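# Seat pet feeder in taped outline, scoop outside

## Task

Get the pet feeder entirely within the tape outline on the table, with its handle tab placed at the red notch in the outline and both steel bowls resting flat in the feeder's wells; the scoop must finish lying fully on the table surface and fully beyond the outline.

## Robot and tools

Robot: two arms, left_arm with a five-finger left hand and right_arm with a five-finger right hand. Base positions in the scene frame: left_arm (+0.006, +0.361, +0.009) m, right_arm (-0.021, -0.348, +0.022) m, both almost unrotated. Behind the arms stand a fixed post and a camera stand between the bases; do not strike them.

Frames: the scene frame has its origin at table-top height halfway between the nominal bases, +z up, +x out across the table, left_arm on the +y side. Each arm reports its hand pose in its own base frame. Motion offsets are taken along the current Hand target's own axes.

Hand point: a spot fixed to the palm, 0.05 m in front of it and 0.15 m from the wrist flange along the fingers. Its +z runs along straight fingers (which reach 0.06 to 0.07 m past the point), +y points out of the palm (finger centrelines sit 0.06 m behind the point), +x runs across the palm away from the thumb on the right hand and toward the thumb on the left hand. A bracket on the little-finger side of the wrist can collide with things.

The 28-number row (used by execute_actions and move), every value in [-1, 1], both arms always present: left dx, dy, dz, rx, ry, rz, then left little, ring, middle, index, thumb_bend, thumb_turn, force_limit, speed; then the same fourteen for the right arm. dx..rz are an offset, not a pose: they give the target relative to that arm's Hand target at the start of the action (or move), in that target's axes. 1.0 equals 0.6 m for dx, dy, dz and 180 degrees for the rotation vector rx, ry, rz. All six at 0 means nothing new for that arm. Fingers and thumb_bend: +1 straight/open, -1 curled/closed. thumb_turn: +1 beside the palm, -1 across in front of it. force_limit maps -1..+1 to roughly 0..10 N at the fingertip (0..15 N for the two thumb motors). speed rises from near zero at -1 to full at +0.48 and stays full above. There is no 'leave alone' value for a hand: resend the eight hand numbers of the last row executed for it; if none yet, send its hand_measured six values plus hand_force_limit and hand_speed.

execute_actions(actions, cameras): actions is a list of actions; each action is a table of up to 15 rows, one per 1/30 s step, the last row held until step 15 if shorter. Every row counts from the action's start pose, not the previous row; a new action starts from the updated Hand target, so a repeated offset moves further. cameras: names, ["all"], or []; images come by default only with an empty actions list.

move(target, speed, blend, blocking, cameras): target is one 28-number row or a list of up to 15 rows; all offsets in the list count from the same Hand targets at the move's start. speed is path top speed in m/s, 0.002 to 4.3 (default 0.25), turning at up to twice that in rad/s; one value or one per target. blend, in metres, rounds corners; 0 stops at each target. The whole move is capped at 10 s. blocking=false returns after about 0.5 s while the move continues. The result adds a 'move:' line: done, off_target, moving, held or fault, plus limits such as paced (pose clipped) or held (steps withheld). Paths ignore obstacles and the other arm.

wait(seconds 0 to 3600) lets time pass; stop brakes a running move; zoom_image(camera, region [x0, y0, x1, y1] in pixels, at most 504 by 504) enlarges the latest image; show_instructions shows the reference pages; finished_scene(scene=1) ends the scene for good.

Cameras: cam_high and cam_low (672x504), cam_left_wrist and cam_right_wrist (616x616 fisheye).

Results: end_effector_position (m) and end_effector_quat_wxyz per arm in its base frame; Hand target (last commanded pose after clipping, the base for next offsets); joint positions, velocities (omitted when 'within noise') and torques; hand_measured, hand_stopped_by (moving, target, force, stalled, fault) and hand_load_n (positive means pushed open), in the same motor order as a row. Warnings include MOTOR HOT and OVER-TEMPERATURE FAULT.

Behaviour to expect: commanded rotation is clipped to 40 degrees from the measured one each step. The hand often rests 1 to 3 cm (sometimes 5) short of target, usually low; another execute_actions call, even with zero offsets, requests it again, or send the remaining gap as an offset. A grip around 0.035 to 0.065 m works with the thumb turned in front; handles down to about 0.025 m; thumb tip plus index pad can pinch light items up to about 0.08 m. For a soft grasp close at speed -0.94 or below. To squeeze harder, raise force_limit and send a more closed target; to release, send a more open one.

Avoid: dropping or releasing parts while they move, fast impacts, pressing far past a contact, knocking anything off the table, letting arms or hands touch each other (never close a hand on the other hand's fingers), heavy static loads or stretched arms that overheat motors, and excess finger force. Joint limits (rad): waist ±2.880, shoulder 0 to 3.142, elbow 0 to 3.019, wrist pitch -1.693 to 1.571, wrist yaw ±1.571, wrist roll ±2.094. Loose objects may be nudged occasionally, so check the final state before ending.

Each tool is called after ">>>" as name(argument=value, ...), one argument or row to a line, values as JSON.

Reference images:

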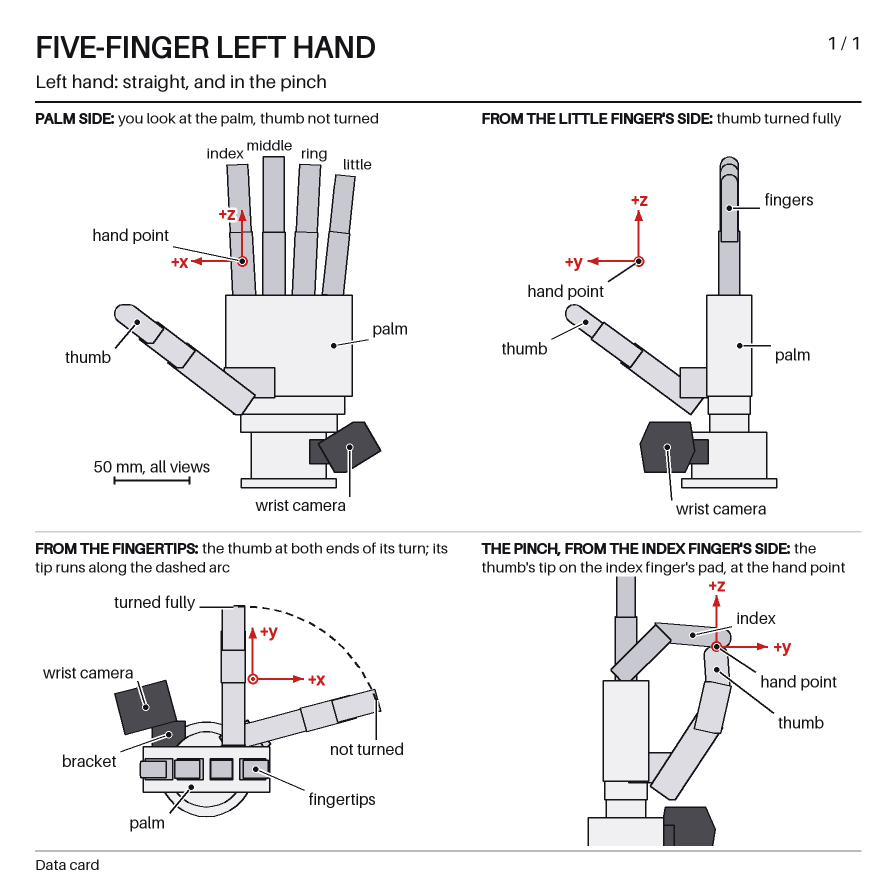

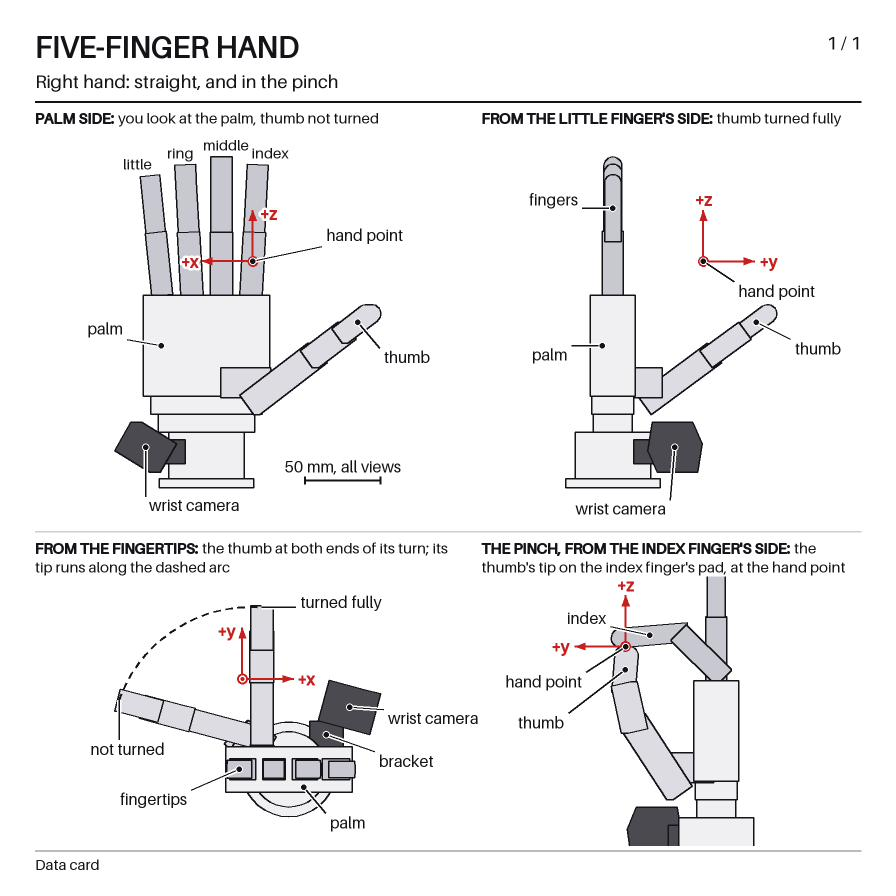

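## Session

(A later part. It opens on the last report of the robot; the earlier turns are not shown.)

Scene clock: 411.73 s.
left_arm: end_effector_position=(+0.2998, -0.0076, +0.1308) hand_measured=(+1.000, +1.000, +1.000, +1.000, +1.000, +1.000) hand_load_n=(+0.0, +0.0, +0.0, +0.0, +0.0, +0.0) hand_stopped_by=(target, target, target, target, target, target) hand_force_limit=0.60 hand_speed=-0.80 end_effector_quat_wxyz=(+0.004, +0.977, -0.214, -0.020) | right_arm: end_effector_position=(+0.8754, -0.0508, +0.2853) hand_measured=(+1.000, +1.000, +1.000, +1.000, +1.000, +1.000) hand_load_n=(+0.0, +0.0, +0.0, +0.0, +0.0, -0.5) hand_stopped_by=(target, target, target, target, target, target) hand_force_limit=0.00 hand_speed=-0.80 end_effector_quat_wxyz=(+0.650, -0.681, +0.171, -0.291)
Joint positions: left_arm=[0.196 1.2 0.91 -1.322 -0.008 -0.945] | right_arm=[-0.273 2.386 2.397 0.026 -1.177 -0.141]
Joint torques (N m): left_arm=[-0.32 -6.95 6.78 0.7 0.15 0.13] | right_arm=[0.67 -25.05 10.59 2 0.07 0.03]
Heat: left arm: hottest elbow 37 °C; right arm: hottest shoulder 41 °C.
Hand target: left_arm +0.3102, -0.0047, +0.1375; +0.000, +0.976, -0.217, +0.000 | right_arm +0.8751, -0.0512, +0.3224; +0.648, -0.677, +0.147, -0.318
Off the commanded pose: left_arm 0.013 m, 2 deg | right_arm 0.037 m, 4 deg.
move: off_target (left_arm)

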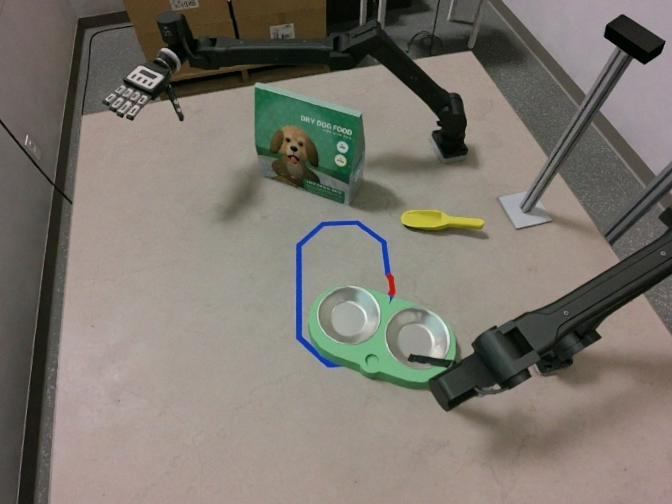

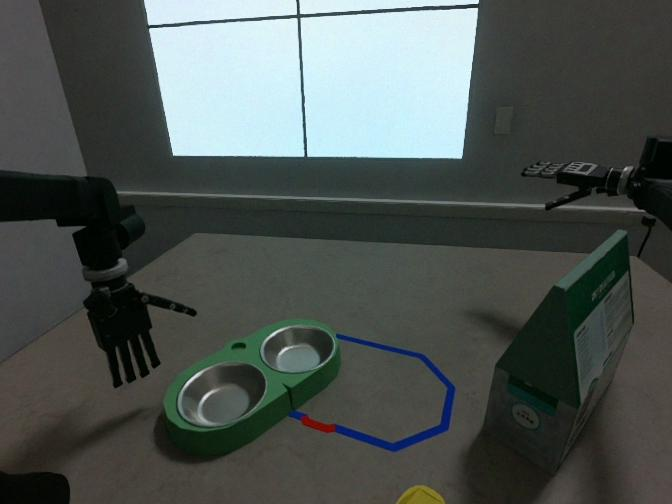

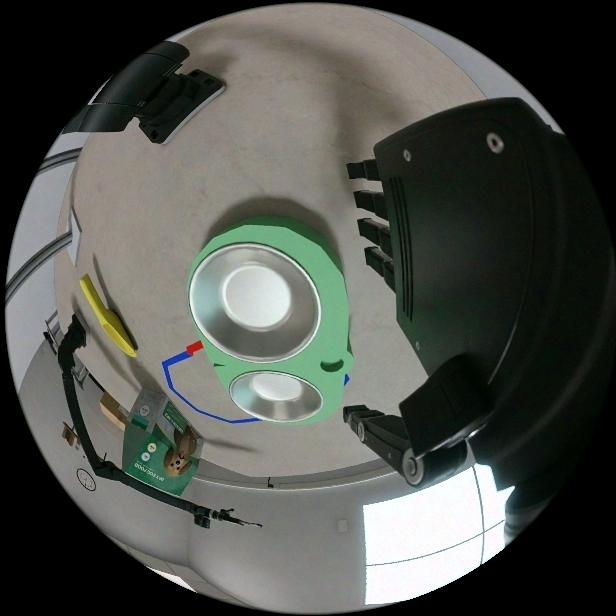

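>>> move(
  target=[
    [0,0,0.09,0,0,0,1,1,1,1,1,1,0.6,-0.8,0,0,0,0,0,0,1,1,1,1,1,1,0,-0.8],
    [0,0.183,0.09,0,0,0,1,1,1,1,1,1,0.6,-0.8,0,0,0,0,0,0,1,1,1,1,1,1,0,-0.8],
  ],
  speed=[0.15,0.08],
  cameras=["cam_high","cam_low","cam_left_wrist"],
)

Scene clock: 418.20 s.
left_arm: end_effector_position=(+0.2599, -0.0974, +0.0742) hand_measured=(+1.000, +1.000, +1.000, +1.000, +1.000, +1.000) hand_load_n=(+0.5, +0.0, +0.0, +0.0, +0.0, +0.0) hand_stopped_by=(target, target, target, target, target, target) hand_force_limit=0.60 hand_speed=-0.80 end_effector_quat_wxyz=(-0.002, +0.977, -0.214, -0.013) | right_arm: end_effector_position=(+0.8754, -0.0508, +0.2853) hand_measured=(+1.000, +1.000, +1.000, +1.000, +1.000, +1.000) hand_load_n=(+0.0, +0.0, +0.0, +0.0, +0.0, -0.5) hand_stopped_by=(target, target, target, target, target, target) hand_force_limit=0.00 hand_speed=-0.80 end_effector_quat_wxyz=(+0.650, -0.681, +0.171, -0.291)
Joint positions: left_arm=[-0.119 1.12 0.694 -1.17 -0.007 -1.257] | right_arm=[-0.273 2.386 2.397 0.026 -1.177 -0.141]
Joint torques (N m): left_arm=[-2.49 -7 6.27 -0.16 0.14 -0.11] | right_arm=[0.67 -25.11 10.58 2 0.07 0.03]
Heat: left arm: hottest elbow 37 °C; right arm: hottest shoulder 41 °C.
Hand target: left_arm +0.2637, -0.1042, +0.0836; +0.000, +0.976, -0.217, +0.000 | right_arm +0.8751, -0.0512, +0.3224; +0.648, -0.677, +0.147, -0.318
Off the commanded pose: left_arm 0.012 m, 2 deg | right_arm 0.037 m, 4 deg.
move: off_target (left_arm)

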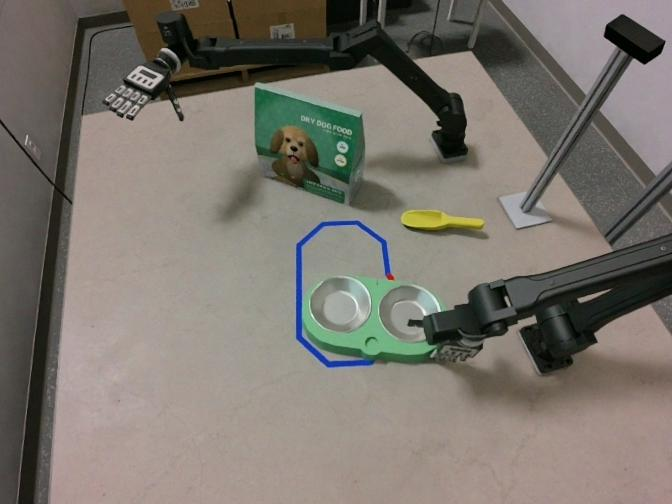

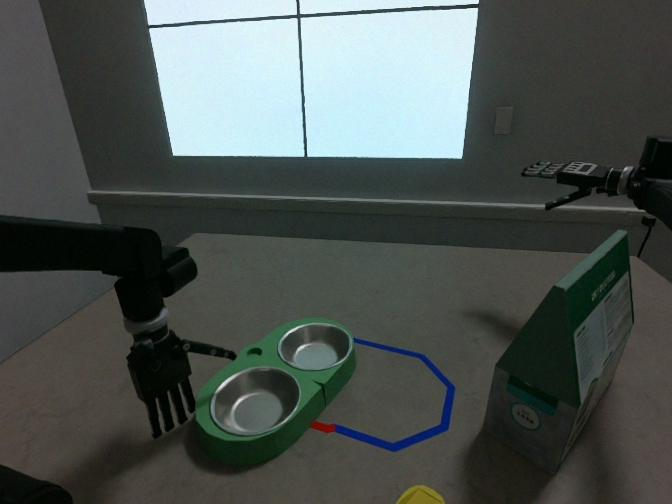

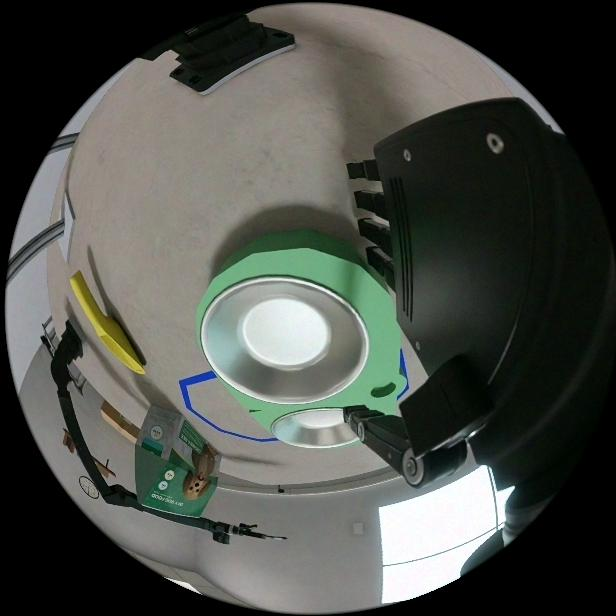

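>>> move(
  target=[
    [0,-0.1,0,0,0,0,1,1,1,1,1,1,0.6,-0.8,0,0,0,0,0,0,1,1,1,1,1,1,0,-0.8],
    [0.111,-0.1,0,0,0,-0.111,1,1,1,1,1,1,0.6,-0.8,0,0,0,0,0,0,1,1,1,1,1,1,0,-0.8],
    [0.168,0.0645,0,0,0,-0.111,1,1,1,1,1,1,0.6,-0.8,0,0,0,0,0,0,1,1,1,1,1,1,0,-0.8],
  ],
  speed=[0.15,0.15,0.08],
  blend=[0.01,0,0],
  cameras=["cam_high","cam_low","cam_left_wrist"],
)

Scene clock: 449.47 s.
left_arm: end_effector_position=(+0.3143, -0.1654, +0.0643) hand_measured=(+1.000, +1.000, +1.000, +1.000, +1.000, +1.000) hand_load_n=(+0.0, +0.0, +0.5, +0.0, -0.5, +0.0) hand_stopped_by=(target, target, target, target, target, target) hand_force_limit=0.60 hand_speed=-0.80 end_effector_quat_wxyz=(-0.013, +0.999, -0.041, -0.033) | right_arm: end_effector_position=(+0.8754, -0.0508, +0.2853) hand_measured=(+1.000, +1.000, +1.000, +1.000, +1.000, +1.000) hand_load_n=(+0.0, +0.0, +0.0, +0.0, +0.0, +0.0) hand_stopped_by=(target, target, target, target, target, target) hand_force_limit=0.00 hand_speed=-0.80 end_effector_quat_wxyz=(+0.650, -0.681, +0.171, -0.291)
Joint positions: left_arm=[-0.344 1.304 0.818 -1.155 -0.005 -1.833] | right_arm=[-0.273 2.386 2.397 0.026 -1.177 -0.141]
Joint torques (N m): left_arm=[-2.84 -7.41 8.55 0.55 0.1 -0.04] | right_arm=[0.62 -25.05 10.59 1.99 0.07 0.03]
Heat: left arm: hottest elbow 36 °C; right arm: hottest shoulder 41 °C.
Hand target: left_arm +0.3386, -0.1820, +0.0836; +0.000, +0.999, -0.044, +0.000 | right_arm +0.8751, -0.0512, +0.3224; +0.648, -0.677, +0.147, -0.318
Off the commanded pose: left_arm 0.035 m, 4 deg | right_arm 0.037 m, 4 deg.
move: off_target (left_arm)

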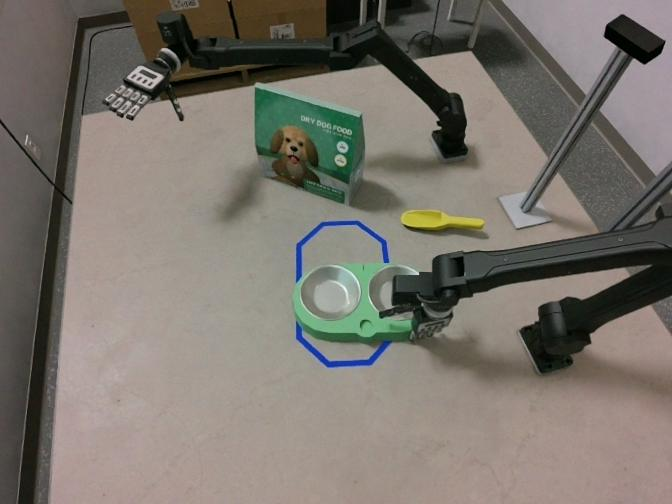

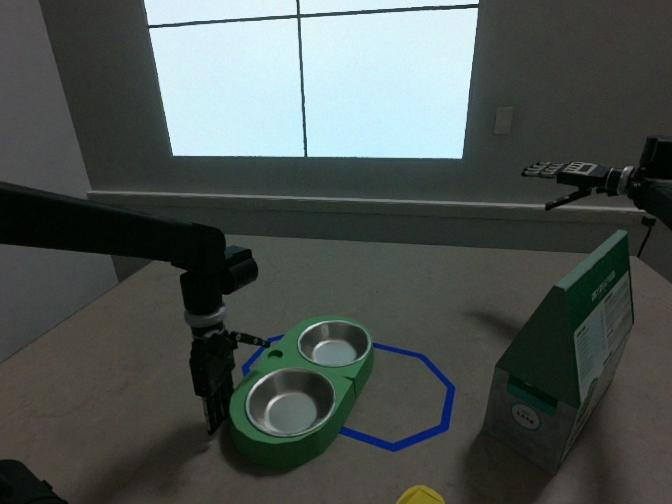

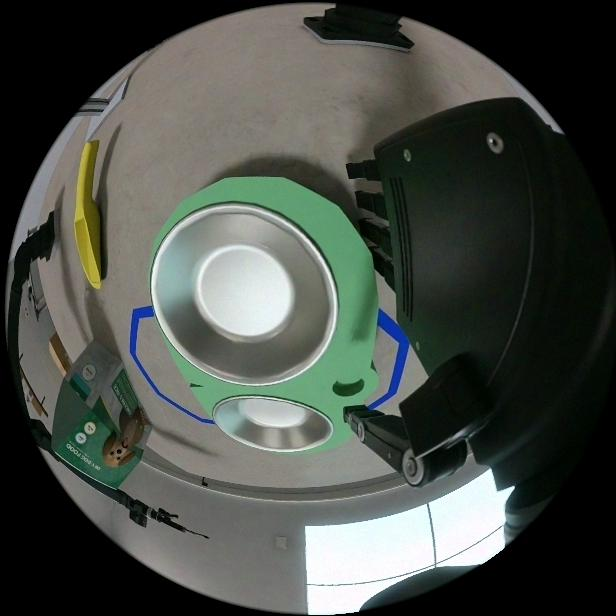

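>>> move(
  target=[
    [0,-0.06,0,0,0,0,1,1,1,1,1,1,0.6,-0.8,0,0,0,0,0,0,1,1,1,1,1,1,0,-0.8],
    [0,-0.08,-0.227,0,0,0,1,1,1,1,1,1,0.6,-0.8,0,0,0,0,0,0,1,1,1,1,1,1,0,-0.8],
    [0.258,0.2267,-0.227,0,0,0.933,1,1,1,1,1,1,0.6,-0.8,0,0,0,0,0,0,1,1,1,1,1,1,0,-0.8],
  ],
  speed=[0.15,0.2,0.4],
  blend=[0.01,0.03,0],
  cameras=["cam_high","cam_low","cam_left_wrist"],
)

Scene clock: 492.33 s.
left_arm: end_effector_position=(+0.4743, -0.3211, +0.2002) hand_measured=(+1.000, +1.000, +1.000, +1.000, +1.000, +1.000) hand_load_n=(+0.0, +0.0, +0.0, +0.0, -0.5, +0.0) hand_stopped_by=(target, target, target, target, target, target) hand_force_limit=0.60 hand_speed=-0.80 end_effector_quat_wxyz=(-0.008, -0.071, +0.997, +0.012) | right_arm: end_effector_position=(+0.8754, -0.0508, +0.2853) hand_measured=(+1.000, +1.000, +1.000, +1.000, +1.000, +1.000) hand_load_n=(+0.0, +0.0, +0.0, +0.0, +0.0, -0.5) hand_stopped_by=(target, target, target, target, target, target) hand_force_limit=0.00 hand_speed=-0.80 end_effector_quat_wxyz=(+0.650, -0.681, +0.171, -0.291)
Joint positions: left_arm=[-0.634 2.074 2.171 -1.696 -0.008 0.793] | right_arm=[-0.273 2.386 2.397 0.026 -1.177 -0.141]
Joint torques (N m): left_arm=[-1.55 -20.07 9.69 -0.29 0.05 0.14] | right_arm=[0.67 -25 10.59 2 0.07 0.03]
Heat: left arm: hottest elbow 40 °C; right arm: hottest shoulder 41 °C.
Hand target: left_arm +0.4807, -0.3311, +0.2199; +0.000, -0.061, +0.998, +0.000 | right_arm +0.8751, -0.0512, +0.3224; +0.648, -0.677, +0.147, -0.318
Off the commanded pose: left_arm 0.023 m, 2 deg | right_arm 0.037 m, 4 deg.
joint sent to its limit (left arm) — joint 4 (wrist pitch), lower limit. The joint targets are off in position, not in orientation.
move: off_target (left_arm)

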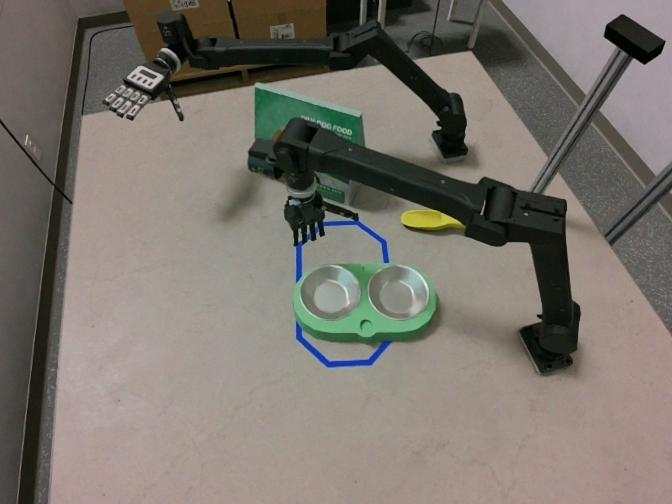

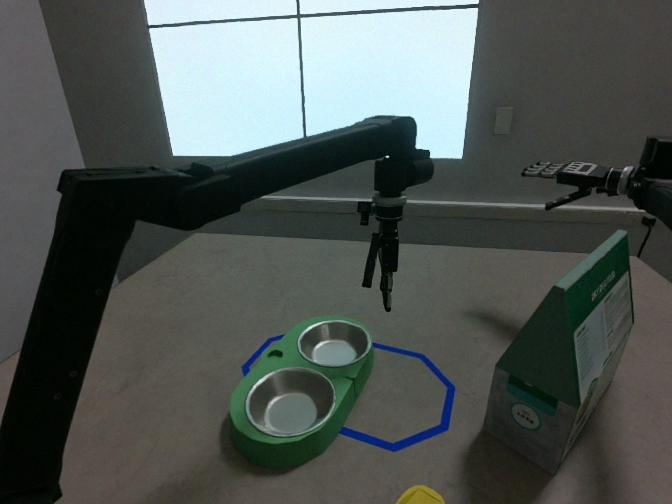

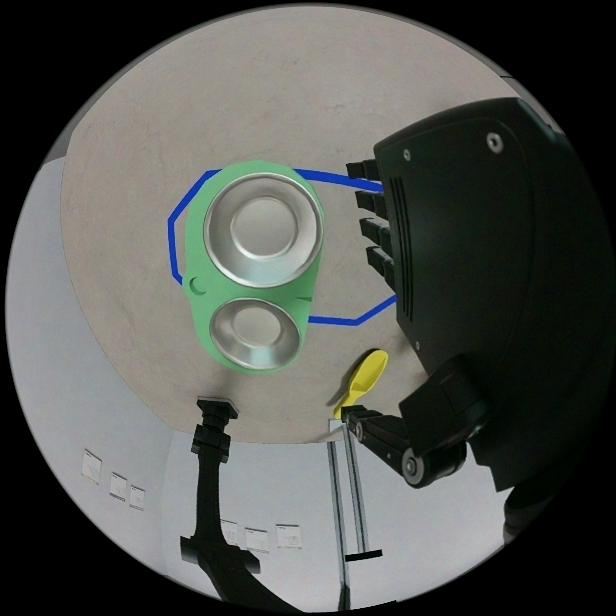

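>>> move(
  target=[
    [0,0,0.2215,0,0,0,1,1,1,1,1,1,0.6,-0.8,0,0,0,0,0,0,1,1,1,1,1,1,0,-0.8],
    [-0.071,0.193,0.2215,0,0,0,1,1,1,1,1,1,0.6,-0.8,0,0,0,0,0,0,1,1,1,1,1,1,0,-0.8],
  ],
  speed=[0.15,0.08],
  cameras=["cam_high","cam_low","cam_left_wrist"],
)

Scene clock: 501.30 s.
left_arm: end_effector_position=(+0.4951, -0.2157, +0.0667) hand_measured=(+1.000, +1.000, +1.000, +1.000, +1.000, +1.000) hand_load_n=(+0.0, +0.0, +0.0, +0.0, +0.0, +0.0) hand_stopped_by=(target, target, target, target, target, target) hand_force_limit=0.60 hand_speed=-0.80 end_effector_quat_wxyz=(-0.026, -0.059, +0.998, +0.017) | right_arm: end_effector_position=(+0.8754, -0.0508, +0.2853) hand_measured=(+1.000, +1.000, +1.000, +1.000, +1.000, +1.000) hand_load_n=(+0.0, +0.0, +0.0, +0.0, +0.0, +0.0) hand_stopped_by=(target, target, target, target, target, target) hand_force_limit=0.00 hand_speed=-0.80 end_effector_quat_wxyz=(+0.650, -0.681, +0.171, -0.291)
Joint positions: left_arm=[-0.472 2.025 1.732 -1.34 -0.002 0.981] | right_arm=[-0.273 2.386 2.397 0.026 -1.177 -0.141]
Joint torques (N m): left_arm=[-0.44 -21.89 6.27 0.5 0.02 0.15] | right_arm=[0.62 -25.05 10.59 2 0.07 0.03]
Heat: left arm: hottest elbow 40 °C; right arm: hottest shoulder 41 °C.
Hand target: left_arm +0.5089, -0.2111, +0.0869; +0.000, -0.061, +0.998, +0.000 | right_arm +0.8751, -0.0512, +0.3224; +0.648, -0.677, +0.147, -0.318
Off the commanded pose: left_arm 0.025 m, 4 deg | right_arm 0.037 m, 4 deg.
move: off_target (left_arm)

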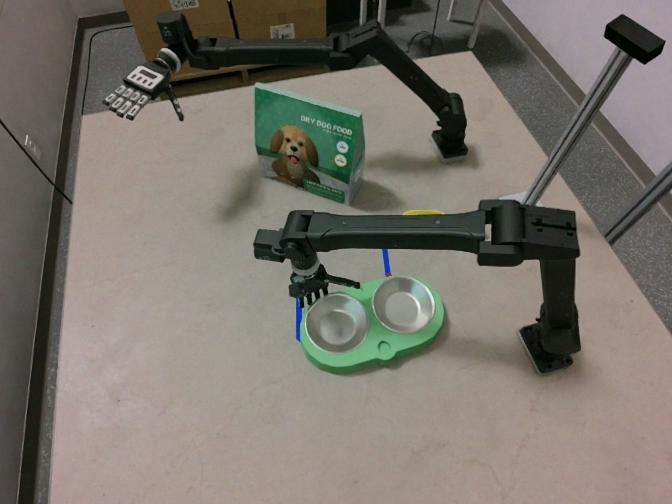

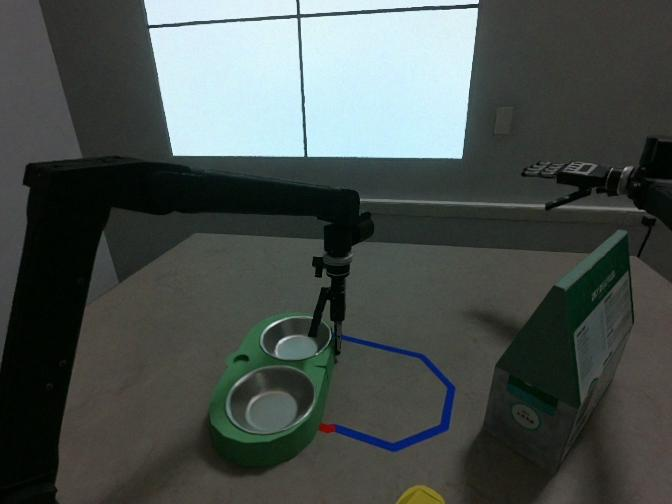

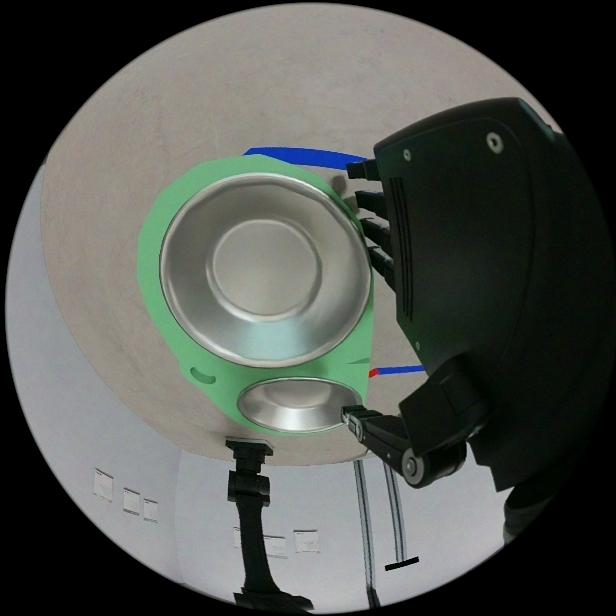

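>>> move(
  target=[
    [0,-0.05,0,0,0,0,1,1,1,1,1,1,0.6,-0.8,0,0,0,0,0,0,1,1,1,1,1,1,0,-0.8],
    [0,-0.06,-0.2,0,0,0,1,1,1,1,1,1,0.6,-0.8,0,0,0,0,0,0,1,1,1,1,1,1,0,-0.8],
    [0.3675,0.411,-0.2,0,0,-0.083,1,1,1,1,1,1,0.6,-0.8,0,0,0,0,0,0,1,1,1,1,1,1,0,-0.8],
    [0.3675,0.411,-0.08,0,0,-0.083,1,1,1,1,1,1,0.6,-0.8,0,0,0,0,0,0,1,1,1,1,1,1,0,-0.8],
  ],
  speed=[0.15,0.2,0.25,0.15],
  blend=[0.01,0.03,0.03,0],
  cameras=["cam_high","cam_low","cam_left_wrist"],
)

Scene clock: 521.33 s.
left_arm: end_effector_position=(+0.2484, +0.0072, +0.1307) hand_measured=(+1.000, +1.000, +1.000, +1.000, +1.000, +1.000) hand_load_n=(+0.0, +0.5, +0.0, +0.0, +0.0, +0.0) hand_stopped_by=(target, target, target, target, target, target) hand_force_limit=0.60 hand_speed=-0.80 end_effector_quat_wxyz=(-0.019, -0.194, +0.981, +0.009) | right_arm: end_effector_position=(+0.8754, -0.0508, +0.2853) hand_measured=(+1.000, +1.000, +1.000, +1.000, +1.000, +1.000) hand_load_n=(+0.0, +0.0, +0.0, +0.0, +0.0, +0.0) hand_stopped_by=(target, target, target, target, target, target) hand_force_limit=0.00 hand_speed=-0.80 end_effector_quat_wxyz=(+0.650, -0.681, +0.171, -0.291)
Joint positions: left_arm=[-0.123 1.2 0.902 -1.314 -0.005 1.056] | right_arm=[-0.273 2.386 2.397 0.026 -1.177 -0.141]
Joint torques (N m): left_arm=[-0.85 -7 6.75 0.59 0.05 0.1] | right_arm=[0.67 -25.05 10.58 2 0.07 0.02]
Heat: left arm: hottest elbow 38 °C; right arm: hottest shoulder 42 °C.
Hand target: left_arm +0.2601, +0.0070, +0.1348; +0.000, -0.190, +0.982, +0.000 | right_arm +0.8751, -0.0512, +0.3224; +0.648, -0.677, +0.147, -0.318
Off the commanded pose: left_arm 0.012 m, 2 deg | right_arm 0.037 m, 4 deg.
move: off_target (left_arm)

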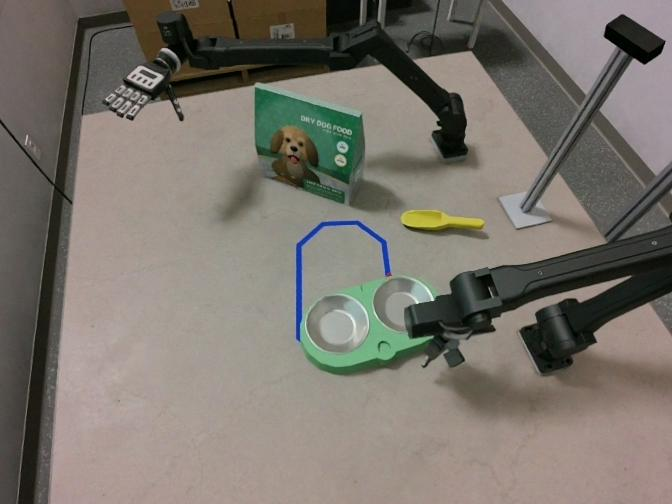

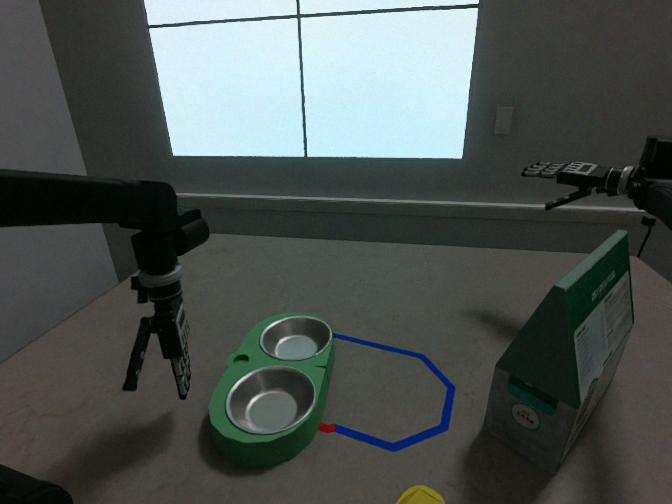

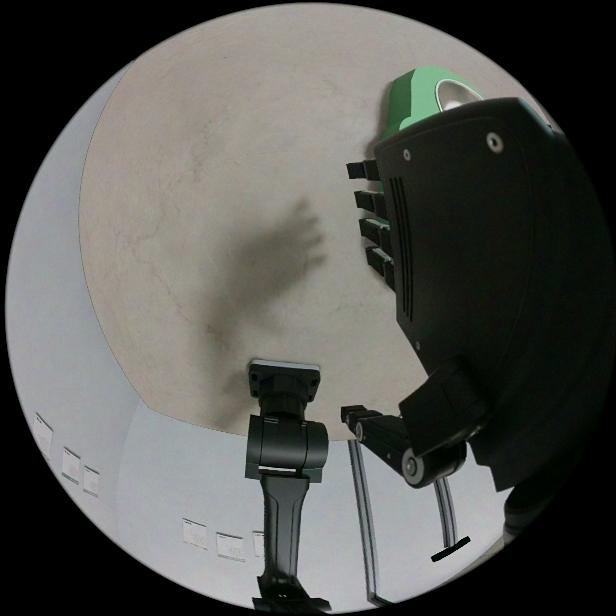

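>>> zoom_image(
  camera="cam_left_wrist",
  region=[320, 60, 460, 300],
)

>>> zoom_image(
  camera="cam_high",
  region=[280, 250, 500, 420],
)

>>> zoom_image(
  camera="cam_low",
  region=[80, 280, 360, 480],
)

Scaled by 2.100 from the camera's image (finer frame: 880x880).

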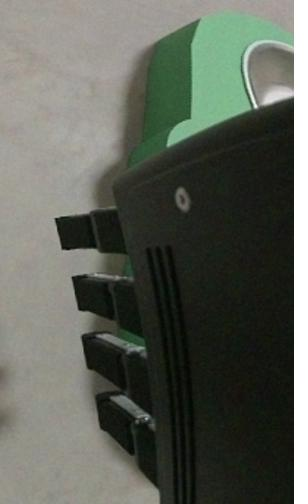

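Scaled by 2.291.

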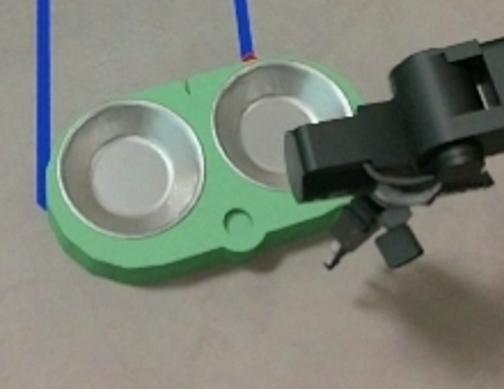

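Scaled by 1.800.

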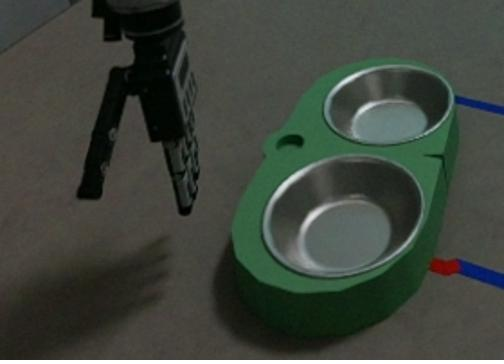

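>>> move(
  target=[
    [0,0,0.093,0,0,0,1,1,1,1,1,1,0.6,-0.8,0,0,0,0,0,0,1,1,1,1,1,1,0,-0.8],
    [0.0467,-0.186,0.093,0,0,0,1,1,1,1,1,1,0.6,-0.8,0,0,0,0,0,0,1,1,1,1,1,1,0,-0.8],
  ],
  speed=[0.15,0.08],
  cameras=["cam_high","cam_low","cam_left_wrist"],
)

Scene clock: 540.27 s.
left_arm: end_effector_position=(+0.2535, -0.0896, +0.0681) hand_measured=(+1.000, +1.000, +1.000, +1.000, +1.000, +1.000) hand_load_n=(+0.0, +0.0, +0.0, +0.0, +0.0, +0.0) hand_stopped_by=(target, target, target, target, target, target) hand_force_limit=0.60 hand_speed=-0.80 end_effector_quat_wxyz=(-0.027, -0.193, +0.981, +0.022) | right_arm: end_effector_position=(+0.8754, -0.0508, +0.2853) hand_measured=(+1.000, +1.000, +1.000, +1.000, +1.000, +1.000) hand_load_n=(+0.0, +0.0, +0.0, +0.0, +0.0, +0.0) hand_stopped_by=(target, target, target, target, target, target) hand_force_limit=0.00 hand_speed=-0.80 end_effector_quat_wxyz=(+0.650, -0.681, +0.171, -0.291)
Joint positions: left_arm=[-0.415 1.379 0.876 -1.136 -0.005 0.767] | right_arm=[-0.273 2.386 2.397 0.026 -1.177 -0.141]
Joint torques (N m): left_arm=[-2.37 -8.59 8.44 0.62 0.04 -0.05] | right_arm=[0.62 -25.05 10.59 2.03 0.07 0.03]
Heat: left arm: hottest elbow 38 °C; right arm: hottest shoulder 42 °C.
Hand target: left_arm +0.2758, -0.1070, +0.0791; +0.000, -0.190, +0.982, +0.000 | right_arm +0.8751, -0.0512, +0.3224; +0.648, -0.677, +0.147, -0.318
Off the commanded pose: left_arm 0.030 m, 4 deg | right_arm 0.037 m, 4 deg.
move: off_target (left_arm)

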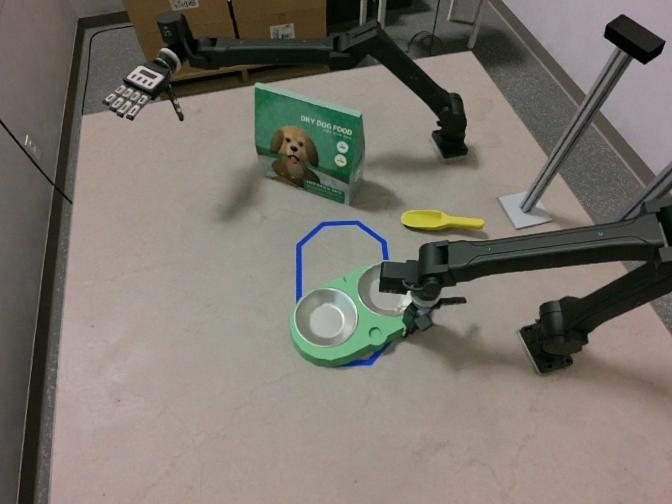

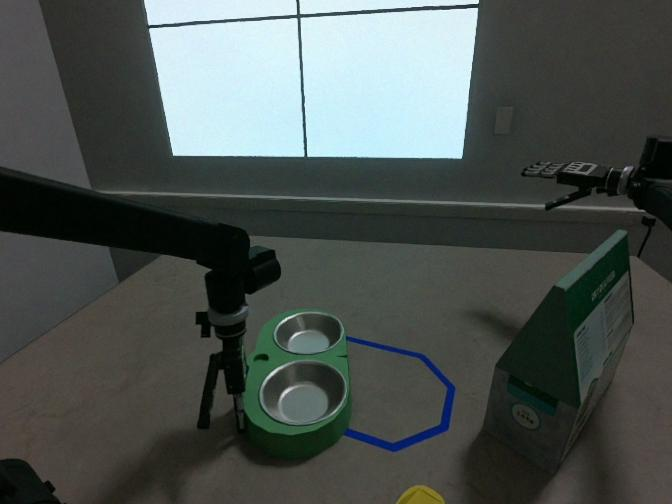

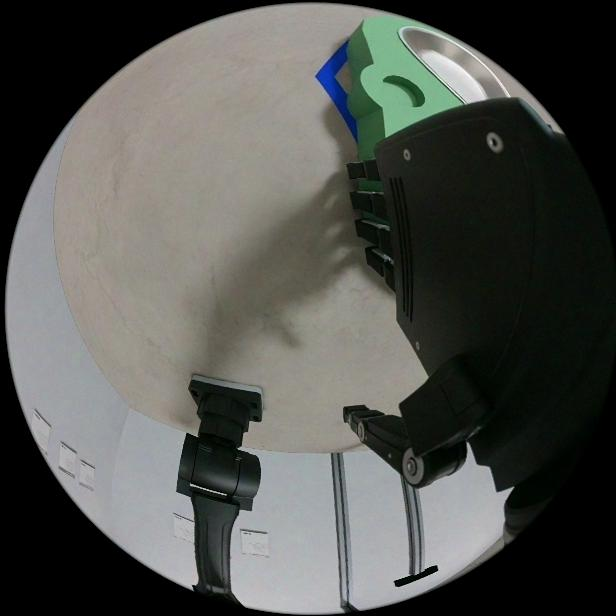

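>>> move(
  target=[
    [0,0.083,-0.008,0,0,0,1,1,1,1,1,1,0.6,-0.8,0,0,0,0,0,0,1,1,1,1,1,1,0,-0.8],
    [0.0345,0.048,-0.008,0,0,-0.1,1,1,1,1,1,1,0.6,-0.8,0,0,0,0,0,0,1,1,1,1,1,1,0,-0.8],
    [0.0385,-0.126,-0.008,0,0,-0.1,1,1,1,1,1,1,0.6,-0.8,0,0,0,0,0,0,1,1,1,1,1,1,0,-0.8],
  ],
  speed=[0.15,0.15,0.08],
  blend=[0.01,0,0],
  cameras=["cam_high","cam_low","cam_left_wrist"],
)

Scene clock: 553.33 s.
left_arm: end_effector_position=(+0.2652, -0.1691, +0.0698) hand_measured=(+1.000, +1.000, +1.000, +1.000, +1.000, +1.000) hand_load_n=(+0.0, +0.0, +0.0, +0.0, +0.0, +0.0) hand_stopped_by=(target, target, target, target, target, target) hand_force_limit=0.60 hand_speed=-0.80 end_effector_quat_wxyz=(-0.015, -0.338, +0.941, +0.023) | right_arm: end_effector_position=(+0.8754, -0.0508, +0.2853) hand_measured=(+1.000, +1.000, +1.000, +1.000, +1.000, +1.000) hand_load_n=(+0.0, +0.0, +0.0, +0.0, +0.0, -0.5) hand_stopped_by=(target, target, target, target, target, target) hand_force_limit=0.00 hand_speed=-0.80 end_effector_quat_wxyz=(+0.650, -0.681, +0.171, -0.291)
Joint positions: left_arm=[-0.541 1.49 1.001 -1.136 -0.005 0.339] | right_arm=[-0.273 2.386 2.397 0.026 -1.177 -0.141]
Joint torques (N m): left_arm=[-2.26 -10.7 8.61 -0.01 0.04 -0.05] | right_arm=[0.67 -25.05 10.58 1.99 0.07 0.03]
Heat: left arm: hottest elbow 39 °C; right arm: hottest shoulder 42 °C.
Hand target: left_arm +0.2826, -0.1858, +0.0839; +0.000, -0.341, +0.940, +0.000 | right_arm +0.8751, -0.0512, +0.3224; +0.648, -0.677, +0.147, -0.318
Off the commanded pose: left_arm 0.028 m, 3 deg | right_arm 0.037 m, 4 deg.
move: off_target (left_arm)

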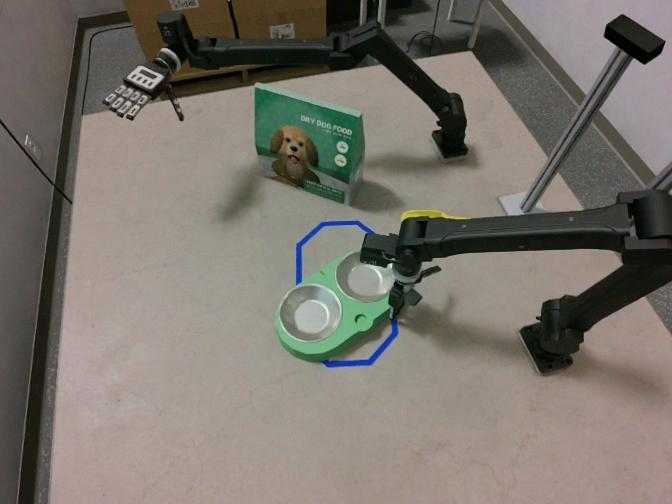

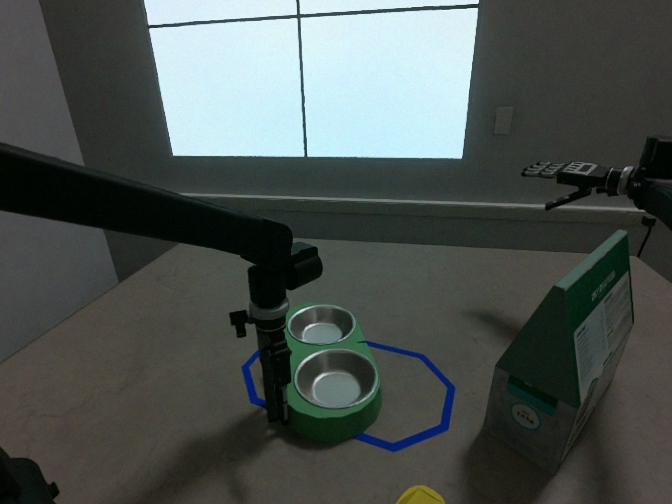

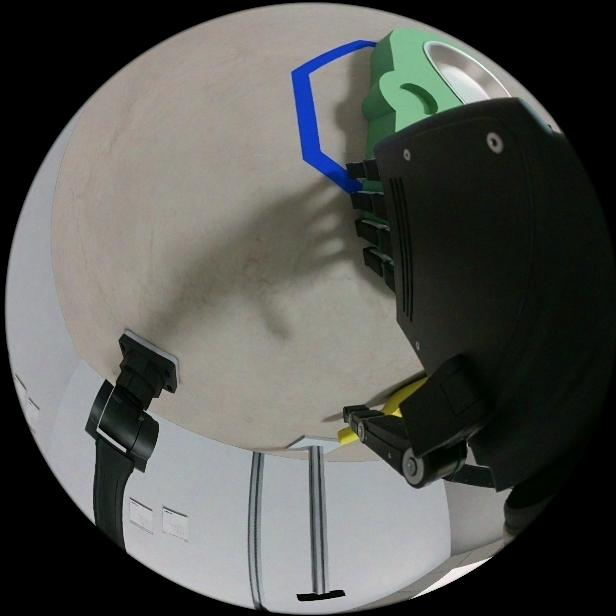

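>>> move(
  target=[
    [0,0.08,0,0,0,0,1,1,1,1,1,1,0.6,-0.8,0,0,0,0,0,0,1,1,1,1,1,1,0,-0.8],
    [0.002,0.051,0,0,0,-0.044,1,1,1,1,1,1,0.6,-0.8,0,0,0,0,0,0,1,1,1,1,1,1,0,-0.8],
    [0.023,-0.142,0,0,0,-0.044,1,1,1,1,1,1,0.6,-0.8,0,0,0,0,0,0,1,1,1,1,1,1,0,-0.8],
  ],
  speed=[0.15,0.15,0.08],
  blend=[0.01,0,0],
  cameras=["cam_high","cam_low","cam_left_wrist"],
)

Scene clock: 568.27 s.
left_arm: end_effector_position=(+0.3112, -0.2439, +0.0690) hand_measured=(+1.000, +1.000, +1.000, +1.000, +1.000, +1.000) hand_load_n=(+0.0, +0.0, +0.0, -0.5, +0.0, +0.5) hand_stopped_by=(target, target, target, target, target, target) hand_force_limit=0.60 hand_speed=-0.80 end_effector_quat_wxyz=(-0.010, -0.400, +0.916, +0.022) | right_arm: end_effector_position=(+0.8754, -0.0508, +0.2853) hand_measured=(+1.000, +1.000, +1.000, +1.000, +1.000, +1.000) hand_load_n=(+0.0, +0.0, +0.0, +0.0, +0.0, +0.0) hand_stopped_by=(target, target, target, target, target, target) hand_force_limit=0.00 hand_speed=-0.80 end_effector_quat_wxyz=(+0.650, -0.681, +0.171, -0.291)
Joint positions: left_arm=[-0.61 1.672 1.221 -1.168 -0.005 0.137] | right_arm=[-0.273 2.386 2.397 0.026 -1.177 -0.141]
Joint torques (N m): left_arm=[-2.14 -13.68 8.79 -0.18 0.05 -0.08] | right_arm=[0.62 -25 10.61 2 0.07 0.03]
Heat: left arm: hottest elbow 40 °C; right arm: hottest shoulder 42 °C.
Hand target: left_arm +0.3266, -0.2600, +0.0839; +0.000, -0.405, +0.914, +0.000 | right_arm +0.8751, -0.0512, +0.3224; +0.648, -0.677, +0.147, -0.318
Off the commanded pose: left_arm 0.027 m, 3 deg | right_arm 0.037 m, 4 deg.
move: off_target (left_arm)

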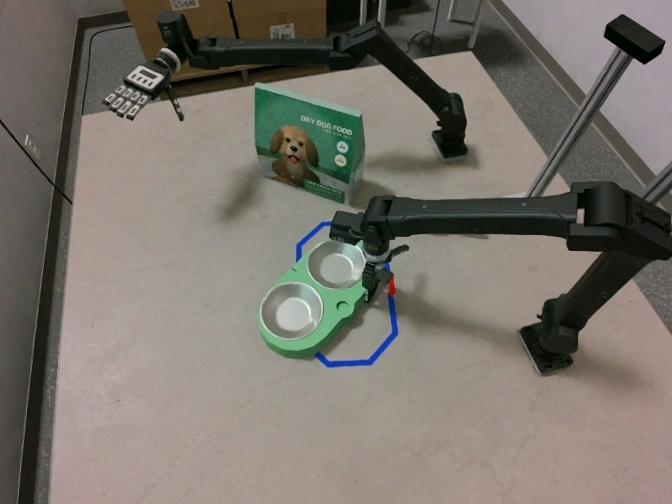

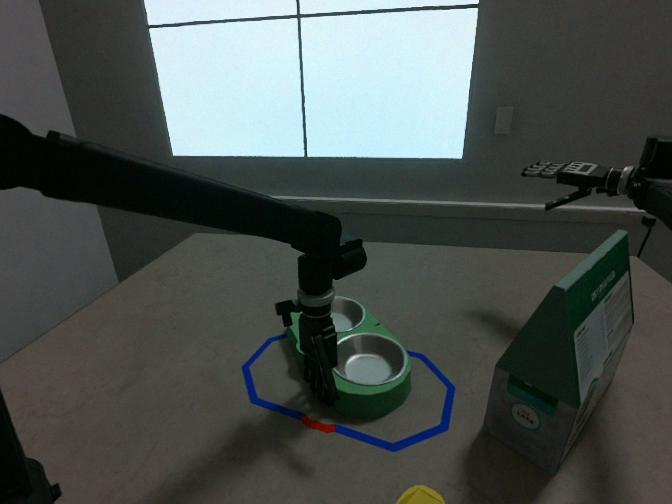

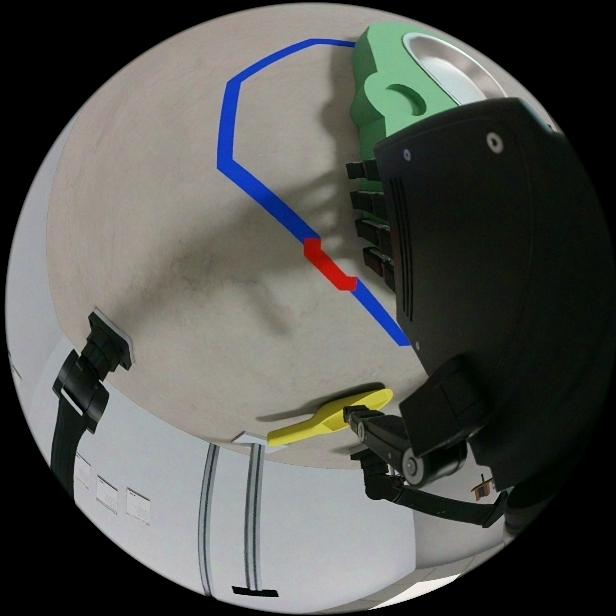

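>>> move(
  target=[
    [0,0.07,0,0,0,0,1,1,1,1,1,1,0.6,-0.8,0,0,0,0,0,0,1,1,1,1,1,1,0,-0.8],
    [0,0.07,-0.2,0,0,0,1,1,1,1,1,1,0.6,-0.8,0,0,0,0,0,0,1,1,1,1,1,1,0,-0.8],
    [-0.17,-0.094,-0.1935,0,0,-0.345,-1,-1,-1,1,1,1,-0.5,-0.5,0,0,0,0,0,0,1,1,1,1,1,1,0,-0.8],
  ],
  speed=[0.15,0.2,0.25],
  blend=[0.01,0.03,0],
  cameras=["cam_high","cam_low","cam_left_wrist"],
)

>>> zoom_image(
  camera="cam_left_wrist",
  region=[180, 80, 440, 340],
)

Scene clock: 610.27 s.
left_arm: end_effector_position=(+0.4214, -0.2169, +0.1809) hand_measured=(-1.000, -1.000, -1.000, +1.000, +1.000, +1.000) hand_load_n=(+0.0, +0.0, +0.0, +0.0, +0.0, +0.0) hand_stopped_by=(target, target, target, target, target, target) hand_force_limit=-0.50 hand_speed=-0.50 end_effector_quat_wxyz=(+0.004, +0.813, -0.581, -0.023) | right_arm: end_effector_position=(+0.8754, -0.0508, +0.2853) hand_measured=(+1.000, +1.000, +1.000, +1.000, +1.000, +1.000) hand_load_n=(+0.0, +0.0, +0.0, +0.0, +0.0, -0.5) hand_stopped_by=(target, target, target, target, target, target) hand_force_limit=0.00 hand_speed=-0.80 end_effector_quat_wxyz=(+0.650, -0.681, +0.171, -0.291)
Joint positions: left_arm=[-0.346 1.683 1.548 -1.483 -0.005 -0.676] | right_arm=[-0.273 2.386 2.397 0.026 -1.177 -0.141]
Joint torques (N m): left_arm=[-0.5 -14.56 9.61 -0.44 0.03 -0.09] | right_arm=[0.56 -25.05 10.61 2.02 0.06 0.03]
Heat: left arm: hottest elbow 41 °C; right arm: hottest shoulder 42 °C.
Hand target: left_arm +0.4369, -0.2222, +0.2000; +0.000, +0.819, -0.574, +0.000 | right_arm +0.8751, -0.0512, +0.3224; +0.648, -0.677, +0.147, -0.318
Off the commanded pose: left_arm 0.025 m, 3 deg | right_arm 0.037 m, 4 deg.
move: off_target (left_arm); target 3's new numbers were sent with left_arm's hand 0.025 m and 3 deg from that target

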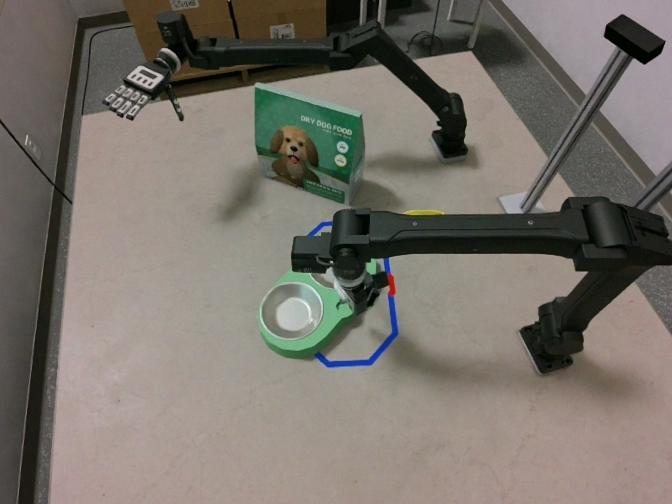

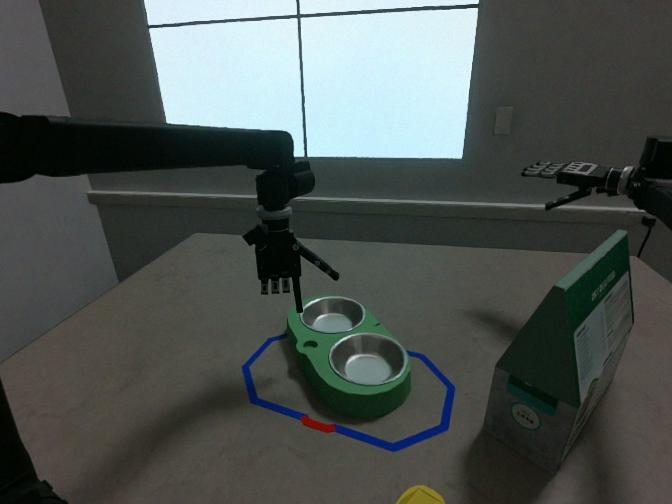

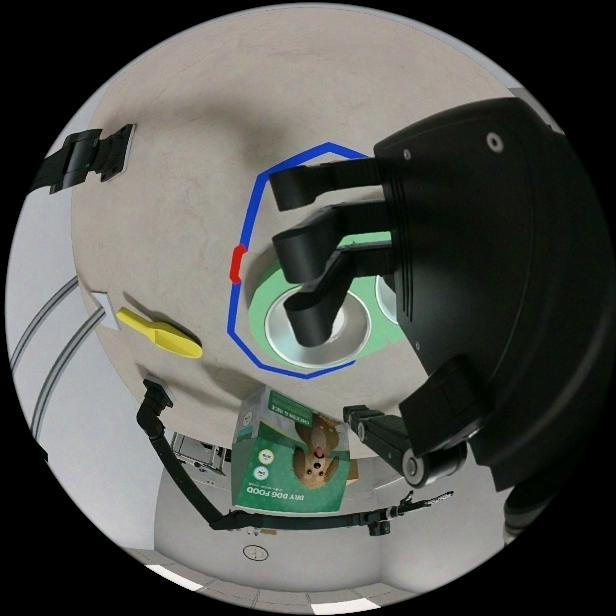

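Scaled by 1.938 from the camera's image (finer frame: 880x880).

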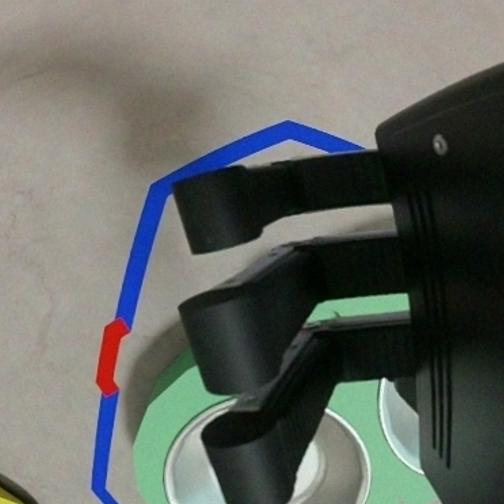

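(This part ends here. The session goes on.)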